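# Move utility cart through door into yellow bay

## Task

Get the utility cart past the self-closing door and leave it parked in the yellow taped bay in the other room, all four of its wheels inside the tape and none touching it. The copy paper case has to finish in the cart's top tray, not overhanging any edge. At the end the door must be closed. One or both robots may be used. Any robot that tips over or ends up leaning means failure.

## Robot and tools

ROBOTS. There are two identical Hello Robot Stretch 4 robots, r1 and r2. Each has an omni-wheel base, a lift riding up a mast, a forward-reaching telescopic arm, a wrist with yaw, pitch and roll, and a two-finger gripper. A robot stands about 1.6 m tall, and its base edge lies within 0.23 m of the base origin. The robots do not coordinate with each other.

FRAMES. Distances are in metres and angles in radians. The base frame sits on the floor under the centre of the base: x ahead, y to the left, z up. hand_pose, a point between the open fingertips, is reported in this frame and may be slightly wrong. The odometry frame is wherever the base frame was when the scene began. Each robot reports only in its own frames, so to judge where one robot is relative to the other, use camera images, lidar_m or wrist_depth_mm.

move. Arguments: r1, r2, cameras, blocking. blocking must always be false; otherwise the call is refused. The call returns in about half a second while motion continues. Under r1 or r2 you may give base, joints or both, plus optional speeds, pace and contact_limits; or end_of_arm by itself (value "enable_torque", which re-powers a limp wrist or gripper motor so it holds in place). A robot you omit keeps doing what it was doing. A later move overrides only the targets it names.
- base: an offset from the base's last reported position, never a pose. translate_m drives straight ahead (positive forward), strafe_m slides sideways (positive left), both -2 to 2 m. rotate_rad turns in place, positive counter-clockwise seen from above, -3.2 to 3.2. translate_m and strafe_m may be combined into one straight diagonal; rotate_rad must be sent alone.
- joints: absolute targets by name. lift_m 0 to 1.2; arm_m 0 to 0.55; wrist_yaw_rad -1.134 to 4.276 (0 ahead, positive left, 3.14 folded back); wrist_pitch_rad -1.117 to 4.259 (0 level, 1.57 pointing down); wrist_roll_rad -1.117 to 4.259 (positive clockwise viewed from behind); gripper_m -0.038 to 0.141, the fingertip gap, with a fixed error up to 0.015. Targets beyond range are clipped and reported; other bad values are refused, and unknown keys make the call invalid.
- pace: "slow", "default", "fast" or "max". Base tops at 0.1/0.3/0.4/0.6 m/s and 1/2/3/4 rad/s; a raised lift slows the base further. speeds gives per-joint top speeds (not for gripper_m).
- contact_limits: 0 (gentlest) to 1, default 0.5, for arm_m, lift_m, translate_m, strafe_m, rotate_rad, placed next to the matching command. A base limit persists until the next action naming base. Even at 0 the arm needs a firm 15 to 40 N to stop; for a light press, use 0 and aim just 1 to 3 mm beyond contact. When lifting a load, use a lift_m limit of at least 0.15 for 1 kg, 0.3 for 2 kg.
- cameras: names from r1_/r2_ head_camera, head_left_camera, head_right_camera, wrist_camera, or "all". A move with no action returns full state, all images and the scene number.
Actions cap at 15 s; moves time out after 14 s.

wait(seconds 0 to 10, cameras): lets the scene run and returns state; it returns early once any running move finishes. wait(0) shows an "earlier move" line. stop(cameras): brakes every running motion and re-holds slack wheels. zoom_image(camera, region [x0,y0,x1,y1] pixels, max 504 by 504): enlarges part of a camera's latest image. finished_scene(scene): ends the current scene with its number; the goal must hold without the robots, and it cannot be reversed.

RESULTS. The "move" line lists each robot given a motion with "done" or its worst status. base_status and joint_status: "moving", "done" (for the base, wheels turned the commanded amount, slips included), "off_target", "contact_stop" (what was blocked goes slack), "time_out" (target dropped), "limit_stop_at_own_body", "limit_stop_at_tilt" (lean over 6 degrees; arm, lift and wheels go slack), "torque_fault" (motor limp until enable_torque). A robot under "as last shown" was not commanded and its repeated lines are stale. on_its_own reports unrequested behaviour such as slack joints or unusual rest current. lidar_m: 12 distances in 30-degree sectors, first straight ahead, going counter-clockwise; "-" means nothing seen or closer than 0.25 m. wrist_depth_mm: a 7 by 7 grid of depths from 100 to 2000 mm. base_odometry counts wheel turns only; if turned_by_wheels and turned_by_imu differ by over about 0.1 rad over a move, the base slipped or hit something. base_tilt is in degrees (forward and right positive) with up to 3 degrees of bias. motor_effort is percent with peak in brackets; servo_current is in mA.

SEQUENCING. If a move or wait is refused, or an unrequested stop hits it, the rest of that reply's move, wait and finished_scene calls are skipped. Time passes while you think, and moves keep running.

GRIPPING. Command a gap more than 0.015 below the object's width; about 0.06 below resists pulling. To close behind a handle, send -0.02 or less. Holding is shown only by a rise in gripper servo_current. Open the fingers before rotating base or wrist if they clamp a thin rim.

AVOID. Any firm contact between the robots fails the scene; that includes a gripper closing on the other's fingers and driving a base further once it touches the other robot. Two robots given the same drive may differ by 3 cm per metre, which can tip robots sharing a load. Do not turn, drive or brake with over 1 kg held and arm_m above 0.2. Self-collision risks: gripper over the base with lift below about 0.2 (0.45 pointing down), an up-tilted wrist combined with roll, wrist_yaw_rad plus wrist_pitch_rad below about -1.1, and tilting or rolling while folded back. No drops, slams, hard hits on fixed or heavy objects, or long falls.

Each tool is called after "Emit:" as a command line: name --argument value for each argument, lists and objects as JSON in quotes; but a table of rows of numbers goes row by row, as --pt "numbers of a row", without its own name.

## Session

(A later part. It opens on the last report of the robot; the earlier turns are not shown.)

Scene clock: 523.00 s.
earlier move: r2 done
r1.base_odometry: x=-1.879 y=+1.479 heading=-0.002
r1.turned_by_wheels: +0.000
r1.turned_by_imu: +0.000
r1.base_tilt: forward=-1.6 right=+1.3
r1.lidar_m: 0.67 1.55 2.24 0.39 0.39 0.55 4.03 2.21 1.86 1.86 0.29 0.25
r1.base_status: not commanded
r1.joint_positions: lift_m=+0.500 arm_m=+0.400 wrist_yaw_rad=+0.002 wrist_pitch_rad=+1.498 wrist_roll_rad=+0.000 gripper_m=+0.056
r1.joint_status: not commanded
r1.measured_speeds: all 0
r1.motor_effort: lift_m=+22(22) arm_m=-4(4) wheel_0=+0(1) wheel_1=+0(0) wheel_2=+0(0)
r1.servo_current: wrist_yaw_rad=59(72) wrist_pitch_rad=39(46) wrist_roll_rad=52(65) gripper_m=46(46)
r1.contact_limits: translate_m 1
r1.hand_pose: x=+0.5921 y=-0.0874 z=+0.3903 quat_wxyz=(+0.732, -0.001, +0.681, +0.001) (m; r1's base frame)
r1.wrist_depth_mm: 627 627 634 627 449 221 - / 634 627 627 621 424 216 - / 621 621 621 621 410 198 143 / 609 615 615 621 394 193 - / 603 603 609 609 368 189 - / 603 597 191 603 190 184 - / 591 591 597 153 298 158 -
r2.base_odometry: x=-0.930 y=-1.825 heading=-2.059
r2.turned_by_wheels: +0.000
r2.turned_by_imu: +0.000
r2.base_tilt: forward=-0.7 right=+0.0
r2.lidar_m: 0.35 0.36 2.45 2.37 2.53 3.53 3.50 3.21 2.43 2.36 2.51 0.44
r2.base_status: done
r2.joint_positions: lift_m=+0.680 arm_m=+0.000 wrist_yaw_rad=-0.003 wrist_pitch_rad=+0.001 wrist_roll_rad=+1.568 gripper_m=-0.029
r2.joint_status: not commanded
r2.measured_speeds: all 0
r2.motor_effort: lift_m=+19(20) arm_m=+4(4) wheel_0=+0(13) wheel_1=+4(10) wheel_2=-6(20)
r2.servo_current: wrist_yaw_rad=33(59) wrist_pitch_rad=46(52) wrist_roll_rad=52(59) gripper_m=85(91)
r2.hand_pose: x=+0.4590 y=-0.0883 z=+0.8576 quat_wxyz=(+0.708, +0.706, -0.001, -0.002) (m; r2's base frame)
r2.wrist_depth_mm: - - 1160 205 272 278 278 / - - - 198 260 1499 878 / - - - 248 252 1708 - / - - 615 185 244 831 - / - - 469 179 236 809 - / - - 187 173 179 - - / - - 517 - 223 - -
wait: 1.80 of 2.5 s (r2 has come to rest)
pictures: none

Emit:
move --r2 '{"base":{"translate_m":0.2,"strafe_m":0.14}}' --blocking false

Emit:
wait --seconds 2.5 --cameras '["r2_head_camera"]'

Scene clock: 531.50 s.
move: r2 moving
r1: as last shown
r1.lidar_m: 0.69 1.54 2.22 0.39 0.41 0.54 4.03 2.24 1.87 1.86 0.28 0.25
r1.servo_current: wrist_yaw_rad=39(65) wrist_pitch_rad=39(46) wrist_roll_rad=59(59) gripper_m=39(46)
r1.contact_limits: translate_m 1
r1.wrist_depth_mm: 634 640 634 634 445 220 - / 627 634 627 627 427 216 - / 615 621 621 615 410 197 143 / 609 615 615 615 392 192 - / 609 615 609 603 370 190 - / 603 609 192 609 191 184 - / 597 597 597 153 297 158 -
r2.base_odometry: x=-0.926 y=-1.860 heading=-2.060
r2.turned_by_wheels: -0.001
r2.turned_by_imu: -0.001
r2.base_tilt: forward=-0.6 right=+0.1
r2.lidar_m: 0.34 0.36 2.43 2.34 2.51 3.57 3.51 3.23 2.45 2.38 2.52 0.44
r2.base_status: translate_m moving; strafe_m moving
r2.joint_positions: lift_m=+0.680 arm_m=+0.000 wrist_yaw_rad=-0.007 wrist_pitch_rad=+0.001 wrist_roll_rad=+1.568 gripper_m=-0.029
r2.joint_status: not commanded
r2.measured_speeds: translate_m=+0.111 strafe_m=+0.078 rotate_rad=-0.002 lift_m=+0.000 arm_m=+0.000 wrist_yaw_rad=+0.000 wrist_pitch_rad=+0.000 wrist_roll_rad=+0.000
r2.motor_effort: lift_m=+19(20) arm_m=+4(4) wheel_0=-6(10) wheel_1=+9(12) wheel_2=-17(19)
r2.servo_current: wrist_yaw_rad=52(52) wrist_pitch_rad=46(46) wrist_roll_rad=52(59) gripper_m=85(85)
r2.hand_pose: x=+0.4587 y=-0.0893 z=+0.8576 quat_wxyz=(+0.708, +0.706, -0.002, -0.003) (m; r2's base frame)
r2.wrist_depth_mm: - - 1160 206 273 279 281 / - - - 198 259 1464 931 / - - - 248 251 1708 - / - - 621 185 244 831 - / - - 466 179 236 820 - / - - 187 172 180 - - / - - 517 - 221 - -
pictures: none

Scene clock: 533.17 s.
earlier move: r2 done
r1.base_odometry: x=-1.879 y=+1.479 heading=-0.002
r1.turned_by_wheels: +0.000
r1.turned_by_imu: +0.000
r1.base_tilt: forward=-1.6 right=+1.3
r1.lidar_m: 0.71 1.53 0.42 0.40 0.48 0.98 4.06 2.21 1.88 1.85 0.28 0.25
r1.base_status: not commanded
r1.joint_positions: lift_m=+0.500 arm_m=+0.400 wrist_yaw_rad=+0.002 wrist_pitch_rad=+1.498 wrist_roll_rad=+0.000 gripper_m=+0.056
r1.joint_status: not commanded
r1.measured_speeds: all 0
r1.motor_effort: lift_m=+22(22) arm_m=-4(4) wheel_0=+0(1) wheel_1=+0(0) wheel_2=+0(0)
r1.servo_current: wrist_yaw_rad=72(72) wrist_pitch_rad=39(52) wrist_roll_rad=59(65) gripper_m=39(52)
r1.contact_limits: translate_m 1
r1.hand_pose: x=+0.5921 y=-0.0874 z=+0.3903 quat_wxyz=(+0.732, -0.001, +0.681, +0.001) (m; r1's base frame)
r1.wrist_depth_mm: 634 627 634 627 449 220 - / 627 621 627 634 427 215 - / 621 621 615 621 407 198 142 / 615 609 609 615 392 193 - / 609 609 603 609 368 189 - / 603 603 192 597 190 183 - / 603 597 603 154 298 157 -
r2.base_odometry: x=-0.900 y=-2.067 heading=-2.059
r2.turned_by_wheels: +0.001
r2.turned_by_imu: +0.001
r2.base_tilt: forward=-0.7 right=+0.1
r2.lidar_m: 0.40 0.41 2.25 2.22 2.37 3.37 3.72 3.41 2.57 2.52 1.07 0.42
r2.base_status: done
r2.joint_positions: lift_m=+0.680 arm_m=+0.000 wrist_yaw_rad=-0.003 wrist_pitch_rad=+0.001 wrist_roll_rad=+1.568 gripper_m=-0.029
r2.joint_status: not commanded
r2.measured_speeds: all 0
r2.motor_effort: lift_m=+19(20) arm_m=+4(4) wheel_0=-2(11) wheel_1=+3(12) wheel_2=-3(19)
r2.servo_current: wrist_yaw_rad=46(65) wrist_pitch_rad=39(46) wrist_roll_rad=46(59) gripper_m=85(91)
r2.hand_pose: x=+0.4590 y=-0.0883 z=+0.8576 quat_wxyz=(+0.708, +0.706, -0.001, -0.002) (m; r2's base frame)
r2.wrist_depth_mm: - - - 174 234 250 1060 / - - - 174 234 1576 530 / - - 634 174 234 809 - / - 1921 466 173 233 820 - / - 1921 488 173 232 778 - / - - 186 172 171 - - / - - 597 - 232 - -
wait: 1.67 of 2.5 s (r2 has come to rest)
pictures: r2_head_camera
Images, in order (width x height): r2_head_camera 420x560.

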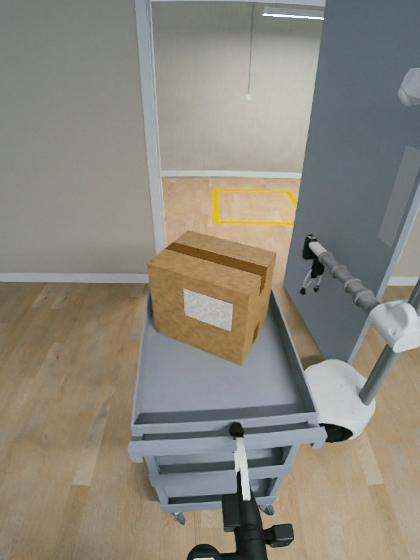

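Emit:
move --r2 '{"base":{"translate_m":0.25,"strafe_m":0.01}}' --blocking false

Emit:
wait --seconds 2.5

Scene clock: 537.23 s.
move: r2 moving
r1: as last shown
r1.base_tilt: forward=-1.6 right=+1.2
r1.lidar_m: 0.66 1.56 0.42 0.39 0.45 0.95 4.04 2.22 1.88 1.84 0.30 0.25
r1.servo_current: wrist_yaw_rad=59(59) wrist_pitch_rad=46(46) wrist_roll_rad=52(59) gripper_m=46(46)
r1.contact_limits: translate_m 1
r1.wrist_depth_mm: 627 634 627 634 449 221 - / 627 621 627 634 430 216 - / 621 621 615 615 410 197 143 / 609 621 621 615 394 193 - / 603 609 609 609 368 189 - / 603 603 192 597 191 183 - / 597 597 591 153 297 158 -
r2.base_odometry: x=-0.914 y=-2.096 heading=-2.059
r2.turned_by_wheels: +0.000
r2.turned_by_imu: +0.001
r2.base_tilt: forward=-0.7 right=+0.1
r2.lidar_m: 0.39 0.41 2.30 2.23 2.38 3.37 3.72 3.44 2.58 2.51 1.02 0.43
r2.base_status: translate_m moving; strafe_m moving
r2.joint_positions: lift_m=+0.680 arm_m=+0.000 wrist_yaw_rad=-0.003 wrist_pitch_rad=+0.001 wrist_roll_rad=+1.568 gripper_m=-0.029
r2.joint_status: not commanded
r2.measured_speeds: translate_m=+0.121 strafe_m=+0.005 rotate_rad=+0.003 lift_m=+0.000 arm_m=+0.000 wrist_yaw_rad=+0.000 wrist_pitch_rad=+0.000 wrist_roll_rad=+0.000
r2.motor_effort: lift_m=+20(20) arm_m=+4(4) wheel_0=+11(13) wheel_1=+8(10) wheel_2=-14(17)
r2.servo_current: wrist_yaw_rad=52(59) wrist_pitch_rad=39(46) wrist_roll_rad=39(59) gripper_m=91(91)
r2.hand_pose: x=+0.4590 y=-0.0883 z=+0.8576 quat_wxyz=(+0.708, +0.706, -0.001, -0.002) (m; r2's base frame)
r2.wrist_depth_mm: - - - 173 233 263 1060 / - - - 233 232 1576 535 / - - 621 172 232 820 - / - 1921 462 172 232 842 - / - 512 488 172 233 788 - / - - 185 172 180 - - / - - - - 231 - -
pictures: none

Scene clock: 539.03 s.
earlier move: r2 done
r1.base_odometry: x=-1.879 y=+1.479 heading=-0.002
r1.turned_by_wheels: +0.000
r1.turned_by_imu: +0.000
r1.base_tilt: forward=-1.6 right=+1.2
r1.lidar_m: 0.68 0.57 0.42 0.41 0.48 0.92 4.05 2.24 1.86 1.85 0.29 0.25
r1.base_status: not commanded
r1.joint_positions: lift_m=+0.500 arm_m=+0.400 wrist_yaw_rad=+0.002 wrist_pitch_rad=+1.498 wrist_roll_rad=+0.000 gripper_m=+0.056
r1.joint_status: not commanded
r1.measured_speeds: all 0
r1.motor_effort: lift_m=+22(22) arm_m=-4(4) wheel_0=+0(1) wheel_1=+0(0) wheel_2=+0(0)
r1.servo_current: wrist_yaw_rad=59(72) wrist_pitch_rad=39(46) wrist_roll_rad=52(65) gripper_m=46(52)
r1.contact_limits: translate_m 1
r1.hand_pose: x=+0.5921 y=-0.0874 z=+0.3903 quat_wxyz=(+0.732, -0.001, +0.681, +0.001) (m; r1's base frame)
r1.wrist_depth_mm: 634 640 640 634 445 220 - / 627 627 621 627 427 216 - / 615 627 621 615 413 198 143 / 615 615 615 615 392 193 - / 609 609 609 609 370 189 - / 603 609 192 603 191 183 - / 597 597 591 153 298 157 -
r2.base_odometry: x=-1.008 y=-2.293 heading=-2.058
r2.turned_by_wheels: +0.000
r2.turned_by_imu: +0.001
r2.base_tilt: forward=-0.7 right=+0.0
r2.lidar_m: 0.39 0.39 2.27 2.21 2.37 3.30 3.95 3.44 2.60 2.54 0.79 0.43
r2.base_status: done
r2.joint_positions: lift_m=+0.680 arm_m=+0.000 wrist_yaw_rad=+0.000 wrist_pitch_rad=+0.001 wrist_roll_rad=+1.568 gripper_m=-0.029
r2.joint_status: not commanded
r2.measured_speeds: all 0
r2.motor_effort: lift_m=+19(20) arm_m=+4(4) wheel_0=+5(13) wheel_1=+4(10) wheel_2=-1(17)
r2.servo_current: wrist_yaw_rad=39(59) wrist_pitch_rad=46(46) wrist_roll_rad=46(59) gripper_m=78(98)
r2.hand_pose: x=+0.4592 y=-0.0875 z=+0.8576 quat_wxyz=(+0.708, +0.706, +0.000, -0.001) (m; r2's base frame)
r2.wrist_depth_mm: - - - 175 235 264 1060 / 1708 - - 175 235 1708 559 / - - 640 174 235 842 - / 1708 - 469 174 233 842 - / 1708 504 488 172 233 831 - / - - 186 172 179 - - / - - - - 232 - -
wait: 1.80 of 2.5 s (r2 has come to rest)
pictures: none

Emit:
move --r2 '{"base":{"translate_m":0.3,"strafe_m":0.02}}' --blocking false

Emit:
wait --seconds 2.5 --cameras '["r2_head_camera"]'

Scene clock: 542.67 s.
move: r2 moving
r1: as last shown
r1.base_tilt: forward=-1.6 right=+1.3
r1.lidar_m: 0.66 0.57 0.44 0.40 0.45 4.61 4.04 2.21 1.85 1.86 0.31 0.25
r1.motor_effort: lift_m=+22(22) arm_m=-4(4) wheel_0=+0(0) wheel_1=+0(0) wheel_2=+0(0)
r1.servo_current: wrist_yaw_rad=52(65) wrist_pitch_rad=33(46) wrist_roll_rad=52(65) gripper_m=46(46)
r1.contact_limits: translate_m 1
r1.wrist_depth_mm: 634 634 634 634 449 220 - / 627 627 627 627 424 216 - / 615 621 621 621 410 197 143 / 615 615 615 621 392 193 - / 609 609 603 609 368 189 - / 597 603 191 609 190 183 - / 597 597 603 153 298 157 -
r2.base_odometry: x=-1.021 y=-2.321 heading=-2.058
r2.turned_by_wheels: +0.000
r2.turned_by_imu: +0.001
r2.base_tilt: forward=-0.7 right=+0.1
r2.lidar_m: 0.37 0.40 2.28 2.20 2.32 3.28 3.99 3.45 2.64 2.55 0.76 0.44
r2.base_status: translate_m moving; strafe_m moving
r2.joint_positions: lift_m=+0.680 arm_m=+0.000 wrist_yaw_rad=+0.000 wrist_pitch_rad=+0.001 wrist_roll_rad=+1.568 gripper_m=-0.029
r2.joint_status: not commanded
r2.measured_speeds: translate_m=+0.122 strafe_m=+0.009 rotate_rad=+0.000 lift_m=+0.000 arm_m=+0.000 wrist_yaw_rad=+0.000 wrist_pitch_rad=+0.000 wrist_roll_rad=+0.000
r2.motor_effort: lift_m=+19(20) arm_m=+4(4) wheel_0=+7(13) wheel_1=+8(10) wheel_2=-14(16)
r2.servo_current: wrist_yaw_rad=39(52) wrist_pitch_rad=46(46) wrist_roll_rad=39(52) gripper_m=85(85)
r2.hand_pose: x=+0.4592 y=-0.0875 z=+0.8576 quat_wxyz=(+0.708, +0.706, +0.000, -0.001) (m; r2's base frame)
r2.wrist_depth_mm: - - - 178 238 262 1078 / 1661 - - 236 237 1756 1160 / 1756 - - 176 236 842 - / - - 480 175 234 831 - / 1708 - 480 173 233 820 - / - - 186 172 180 - - / - - - - 230 - -
pictures: none

Scene clock: 544.67 s.
earlier move: r2 done
r1.base_odometry: x=-1.879 y=+1.479 heading=-0.002
r1.turned_by_wheels: +0.000
r1.turned_by_imu: +0.000
r1.base_tilt: forward=-1.6 right=+1.3
r1.lidar_m: 0.70 0.58 0.43 0.43 0.61 4.62 4.02 2.23 1.86 1.86 0.29 0.25
r1.base_status: not commanded
r1.joint_positions: lift_m=+0.500 arm_m=+0.400 wrist_yaw_rad=+0.002 wrist_pitch_rad=+1.498 wrist_roll_rad=+0.000 gripper_m=+0.056
r1.joint_status: not commanded
r1.measured_speeds: all 0
r1.motor_effort: lift_m=+22(22) arm_m=-4(4) wheel_0=+0(1) wheel_1=+0(0) wheel_2=+0(0)
r1.servo_current: wrist_yaw_rad=46(65) wrist_pitch_rad=33(52) wrist_roll_rad=52(72) gripper_m=46(46)
r1.contact_limits: translate_m 1
r1.hand_pose: x=+0.5921 y=-0.0874 z=+0.3903 quat_wxyz=(+0.732, -0.001, +0.681, +0.001) (m; r1's base frame)
r1.wrist_depth_mm: 640 634 627 634 449 220 - / 627 627 627 621 430 216 - / 621 621 627 615 410 197 143 / 615 615 615 615 394 192 - / 603 609 609 615 368 190 - / 603 603 192 603 191 184 - / 597 597 597 153 298 158 -
r2.base_odometry: x=-1.131 y=-2.567 heading=-2.058
r2.turned_by_wheels: +0.000
r2.turned_by_imu: +0.000
r2.base_tilt: forward=-0.6 right=+0.1
r2.lidar_m: 0.38 0.40 2.22 2.17 2.30 3.27 - 3.46 2.65 0.78 0.61 0.43
r2.base_status: done
r2.joint_positions: lift_m=+0.680 arm_m=+0.000 wrist_yaw_rad=-0.003 wrist_pitch_rad=+0.001 wrist_roll_rad=+1.568 gripper_m=-0.029
r2.joint_status: not commanded
r2.measured_speeds: all 0
r2.motor_effort: lift_m=+19(20) arm_m=+4(4) wheel_0=+3(13) wheel_1=+4(10) wheel_2=-2(17)
r2.servo_current: wrist_yaw_rad=46(59) wrist_pitch_rad=39(46) wrist_roll_rad=46(59) gripper_m=85(91)
r2.hand_pose: x=+0.4590 y=-0.0882 z=+0.8576 quat_wxyz=(+0.708, +0.706, +0.000, -0.001) (m; r2's base frame)
r2.wrist_depth_mm: - - - 179 240 1366 1060 / - - - 178 239 1708 1138 / - - - 176 236 831 - / - - 484 176 235 831 - / - - 484 174 233 778 - / - - 187 173 179 - - / - - - - 229 - -
wait: 2.00 of 2.5 s (r2 has come to rest)
pictures: r2_head_camera
Images, in order (width x height): r2_head_camera 420x560.

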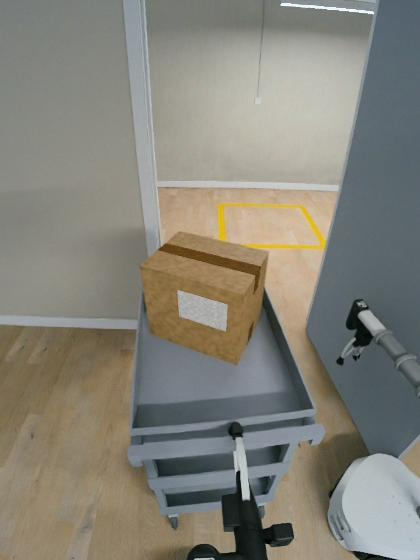

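Emit:
move --r2 '{"base":{"translate_m":0.28,"strafe_m":0.075}}' --blocking false

Emit:
wait --seconds 2.5 --cameras '["r2_head_camera","r2_head_left_camera"]'

Scene clock: 550.93 s.
move: r2 moving
r1: as last shown
r1.lidar_m: 0.68 0.55 0.42 0.50 0.60 4.62 4.06 2.20 1.87 1.84 0.31 0.25
r1.servo_current: wrist_yaw_rad=52(65) wrist_pitch_rad=46(46) wrist_roll_rad=39(65) gripper_m=39(46)
r1.contact_limits: translate_m 1
r1.wrist_depth_mm: 634 640 634 634 445 220 - / 627 627 621 634 430 216 - / 615 615 615 621 410 196 142 / 621 615 615 615 392 193 - / 603 609 609 621 368 189 - / 603 603 192 603 190 184 - / 597 597 591 154 298 157 -
r2.base_odometry: x=-1.139 y=-2.599 heading=-2.058
r2.turned_by_wheels: +0.000
r2.turned_by_imu: +0.000
r2.base_tilt: forward=-0.7 right=+0.1
r2.lidar_m: 0.38 0.41 2.24 2.16 2.29 3.27 - 3.46 2.66 0.66 0.62 0.42
r2.base_status: translate_m moving; strafe_m moving
r2.joint_positions: lift_m=+0.680 arm_m=+0.000 wrist_yaw_rad=-0.003 wrist_pitch_rad=+0.001 wrist_roll_rad=+1.568 gripper_m=-0.029
r2.joint_status: not commanded
r2.measured_speeds: translate_m=+0.121 strafe_m=+0.033 rotate_rad=-0.001 lift_m=+0.000 arm_m=+0.000 wrist_yaw_rad=+0.000 wrist_pitch_rad=+0.000 wrist_roll_rad=+0.000
r2.motor_effort: lift_m=+20(20) arm_m=+4(4) wheel_0=+3(8) wheel_1=+9(10) wheel_2=-15(17)
r2.servo_current: wrist_yaw_rad=52(59) wrist_pitch_rad=39(46) wrist_roll_rad=46(59) gripper_m=85(91)
r2.hand_pose: x=+0.4590 y=-0.0882 z=+0.8576 quat_wxyz=(+0.708, +0.706, +0.000, -0.001) (m; r2's base frame)
r2.wrist_depth_mm: - - - 181 243 1366 1118 / - - - 180 241 1661 1118 / - - - 178 239 842 - / - - 492 177 236 842 - / - - 480 174 233 831 - / - - 186 173 180 - - / - - 569 - 229 - -
pictures: none

Scene clock: 552.83 s.
earlier move: r2 done
r1.base_odometry: x=-1.879 y=+1.479 heading=-0.002
r1.turned_by_wheels: +0.000
r1.turned_by_imu: +0.000
r1.base_tilt: forward=-1.6 right=+1.3
r1.lidar_m: 0.70 0.64 0.57 0.61 3.26 4.63 4.05 2.22 1.87 1.85 0.30 0.25
r1.base_status: not commanded
r1.joint_positions: lift_m=+0.500 arm_m=+0.400 wrist_yaw_rad=+0.002 wrist_pitch_rad=+1.498 wrist_roll_rad=+0.000 gripper_m=+0.056
r1.joint_status: not commanded
r1.measured_speeds: all 0
r1.motor_effort: lift_m=+22(22) arm_m=-4(4) wheel_0=+0(1) wheel_1=+0(0) wheel_2=+0(0)
r1.servo_current: wrist_yaw_rad=39(72) wrist_pitch_rad=39(52) wrist_roll_rad=46(65) gripper_m=46(46)
r1.contact_limits: translate_m 1
r1.hand_pose: x=+0.5921 y=-0.0874 z=+0.3903 quat_wxyz=(+0.732, -0.001, +0.681, +0.001) (m; r1's base frame)
r1.wrist_depth_mm: 627 634 634 634 449 220 - / 627 627 634 634 427 216 - / 621 621 615 627 410 197 143 / 615 609 615 615 392 193 - / 609 609 615 609 368 189 - / 603 603 191 603 190 183 - / 591 603 597 153 298 157 -
r2.base_odometry: x=-1.196 y=-2.849 heading=-2.058
r2.turned_by_wheels: +0.001
r2.turned_by_imu: +0.000
r2.base_tilt: forward=-0.7 right=+0.1
r2.lidar_m: 0.39 0.41 2.06 2.06 2.23 3.09 - 3.59 2.74 0.60 0.64 0.43
r2.base_status: done
r2.joint_positions: lift_m=+0.680 arm_m=+0.000 wrist_yaw_rad=-0.003 wrist_pitch_rad=+0.001 wrist_roll_rad=+1.568 gripper_m=-0.029
r2.joint_status: not commanded
r2.measured_speeds: all 0
r2.motor_effort: lift_m=+20(20) arm_m=+4(4) wheel_0=+4(9) wheel_1=+2(11) wheel_2=-3(18)
r2.servo_current: wrist_yaw_rad=59(65) wrist_pitch_rad=39(46) wrist_roll_rad=52(65) gripper_m=78(91)
r2.hand_pose: x=+0.4590 y=-0.0883 z=+0.8576 quat_wxyz=(+0.708, +0.706, -0.001, -0.002) (m; r2's base frame)
r2.wrist_depth_mm: - - - 169 229 1464 1182 / - - - 170 229 1708 549 / - - 591 171 230 778 - / - 504 466 172 231 831 - / - - 500 172 232 778 - / - - 186 173 179 - - / - - - - 234 - -
wait: 1.90 of 2.5 s (r2 has come to rest)
pictures: r2_head_camera, r2_head_left_camera
Images, in order (width x height): r2_head_camera 420x560, r2_head_left_camera 420x672.

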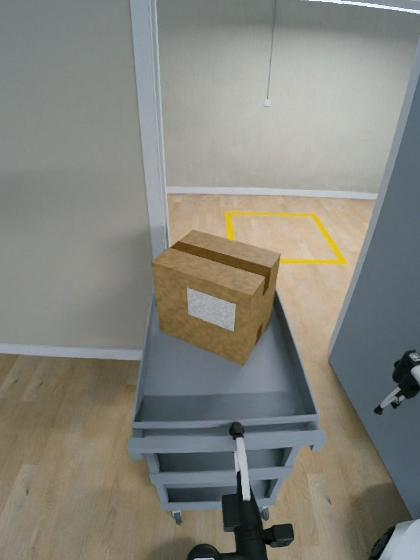

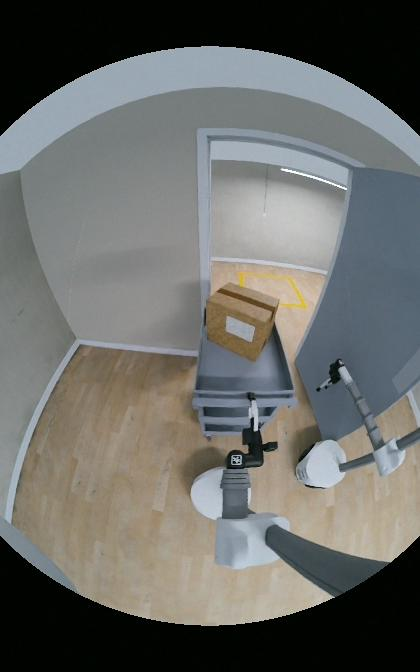

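Emit:
move --r2 '{"base":{"translate_m":0.33,"strafe_m":-0.04}}' --blocking false

Emit:
wait --seconds 2.5 --cameras '["r2_head_camera","r2_head_left_camera"]'

Scene clock: 559.67 s.
move: r2 moving
r1: as last shown
r1.base_tilt: forward=-1.6 right=+1.2
r1.lidar_m: 0.70 0.66 0.58 0.61 3.27 4.62 4.05 2.18 1.89 1.86 0.30 0.25
r1.servo_current: wrist_yaw_rad=59(65) wrist_pitch_rad=39(52) wrist_roll_rad=52(59) gripper_m=46(46)
r1.contact_limits: translate_m 1
r1.wrist_depth_mm: 627 634 634 640 445 220 - / 621 621 627 627 427 216 - / 615 621 621 627 413 197 143 / 621 615 615 615 392 193 - / 615 609 609 609 370 189 - / 603 603 192 603 191 183 - / 603 597 591 153 296 158 -
r2.base_odometry: x=-1.214 y=-2.875 heading=-2.057
r2.turned_by_wheels: +0.000
r2.turned_by_imu: +0.001
r2.base_tilt: forward=-0.7 right=+0.1
r2.lidar_m: 0.38 0.40 2.00 2.08 2.21 3.17 - 3.58 2.74 0.60 0.66 0.42
r2.base_status: translate_m moving; strafe_m moving
r2.joint_positions: lift_m=+0.680 arm_m=+0.000 wrist_yaw_rad=-0.002 wrist_pitch_rad=+0.001 wrist_roll_rad=+1.568 gripper_m=-0.029
r2.joint_status: not commanded
r2.measured_speeds: translate_m=+0.122 strafe_m=-0.014 rotate_rad=-0.001 lift_m=+0.000 arm_m=+0.000 wrist_yaw_rad=+0.010 wrist_pitch_rad=+0.000 wrist_roll_rad=+0.000
r2.motor_effort: lift_m=+19(20) arm_m=+4(4) wheel_0=+13(13) wheel_1=+7(8) wheel_2=-14(16)
r2.servo_current: wrist_yaw_rad=39(52) wrist_pitch_rad=46(46) wrist_roll_rad=39(46) gripper_m=91(91)
r2.hand_pose: x=+0.4591 y=-0.0881 z=+0.8576 quat_wxyz=(+0.708, +0.706, +0.000, -0.001) (m; r2's base frame)
r2.wrist_depth_mm: - - - 169 228 1576 1182 / - - - 228 229 1708 512 / - - 591 170 229 778 - / - - 466 170 230 842 - / - - 496 172 231 778 - / - - 186 172 179 - - / - - - - 233 - -
pictures: none

Scene clock: 561.77 s.
earlier move: r2 done
r1.base_odometry: x=-1.879 y=+1.479 heading=-0.002
r1.turned_by_wheels: +0.000
r1.turned_by_imu: +0.000
r1.base_tilt: forward=-1.6 right=+1.2
r1.lidar_m: 0.68 0.76 0.59 0.64 3.24 4.65 4.03 2.22 1.87 1.84 0.29 0.25
r1.base_status: not commanded
r1.joint_positions: lift_m=+0.500 arm_m=+0.400 wrist_yaw_rad=+0.002 wrist_pitch_rad=+1.498 wrist_roll_rad=+0.000 gripper_m=+0.056
r1.joint_status: not commanded
r1.measured_speeds: all 0
r1.motor_effort: lift_m=+22(22) arm_m=-4(4) wheel_0=-1(1) wheel_1=+0(0) wheel_2=+0(0)
r1.servo_current: wrist_yaw_rad=46(72) wrist_pitch_rad=52(52) wrist_roll_rad=52(65) gripper_m=39(52)
r1.contact_limits: translate_m 1
r1.hand_pose: x=+0.5921 y=-0.0874 z=+0.3903 quat_wxyz=(+0.732, -0.001, +0.681, +0.001) (m; r1's base frame)
r1.wrist_depth_mm: 634 634 634 634 449 220 - / 627 621 621 621 427 216 - / 615 627 621 621 407 198 143 / 609 615 615 621 392 193 - / 609 615 615 609 368 189 - / 603 603 191 603 191 184 - / 597 591 603 153 300 157 -
r2.base_odometry: x=-1.386 y=-3.122 heading=-2.059
r2.turned_by_wheels: -0.002
r2.turned_by_imu: -0.001
r2.base_tilt: forward=-0.7 right=+0.1
r2.lidar_m: 0.36 0.37 1.54 2.09 2.24 3.16 - 3.55 0.58 0.58 0.71 0.44
r2.base_status: done
r2.joint_positions: lift_m=+0.680 arm_m=+0.000 wrist_yaw_rad=-0.013 wrist_pitch_rad=+0.001 wrist_roll_rad=+1.568 gripper_m=-0.029
r2.joint_status: not commanded
r2.measured_speeds: all 0
r2.motor_effort: lift_m=+20(20) arm_m=+4(4) wheel_0=-1(14) wheel_1=+2(9) wheel_2=-16(16)
r2.servo_current: wrist_yaw_rad=72(78) wrist_pitch_rad=39(46) wrist_roll_rad=52(65) gripper_m=85(91)
r2.hand_pose: x=+0.4581 y=-0.0911 z=+0.8576 quat_wxyz=(+0.708, +0.706, -0.004, -0.005) (m; r2's base frame)
r2.wrist_depth_mm: - - - 194 259 267 276 / - - - 190 252 1708 1160 / - - - 183 245 1708 - / - - 569 179 238 831 - / - 477 466 173 232 809 - / - - 186 168 178 - - / - - 530 - 221 - -
wait: 2.10 of 2.5 s (r2 has come to rest)
pictures: r2_head_camera, r2_head_left_camera
Images, in order (width x height): r2_head_camera 420x560, r2_head_left_camera 420x672.

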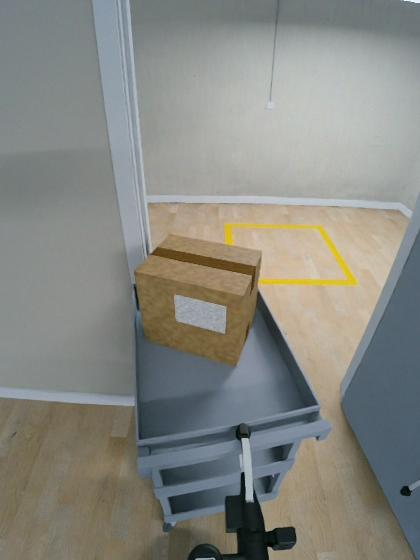

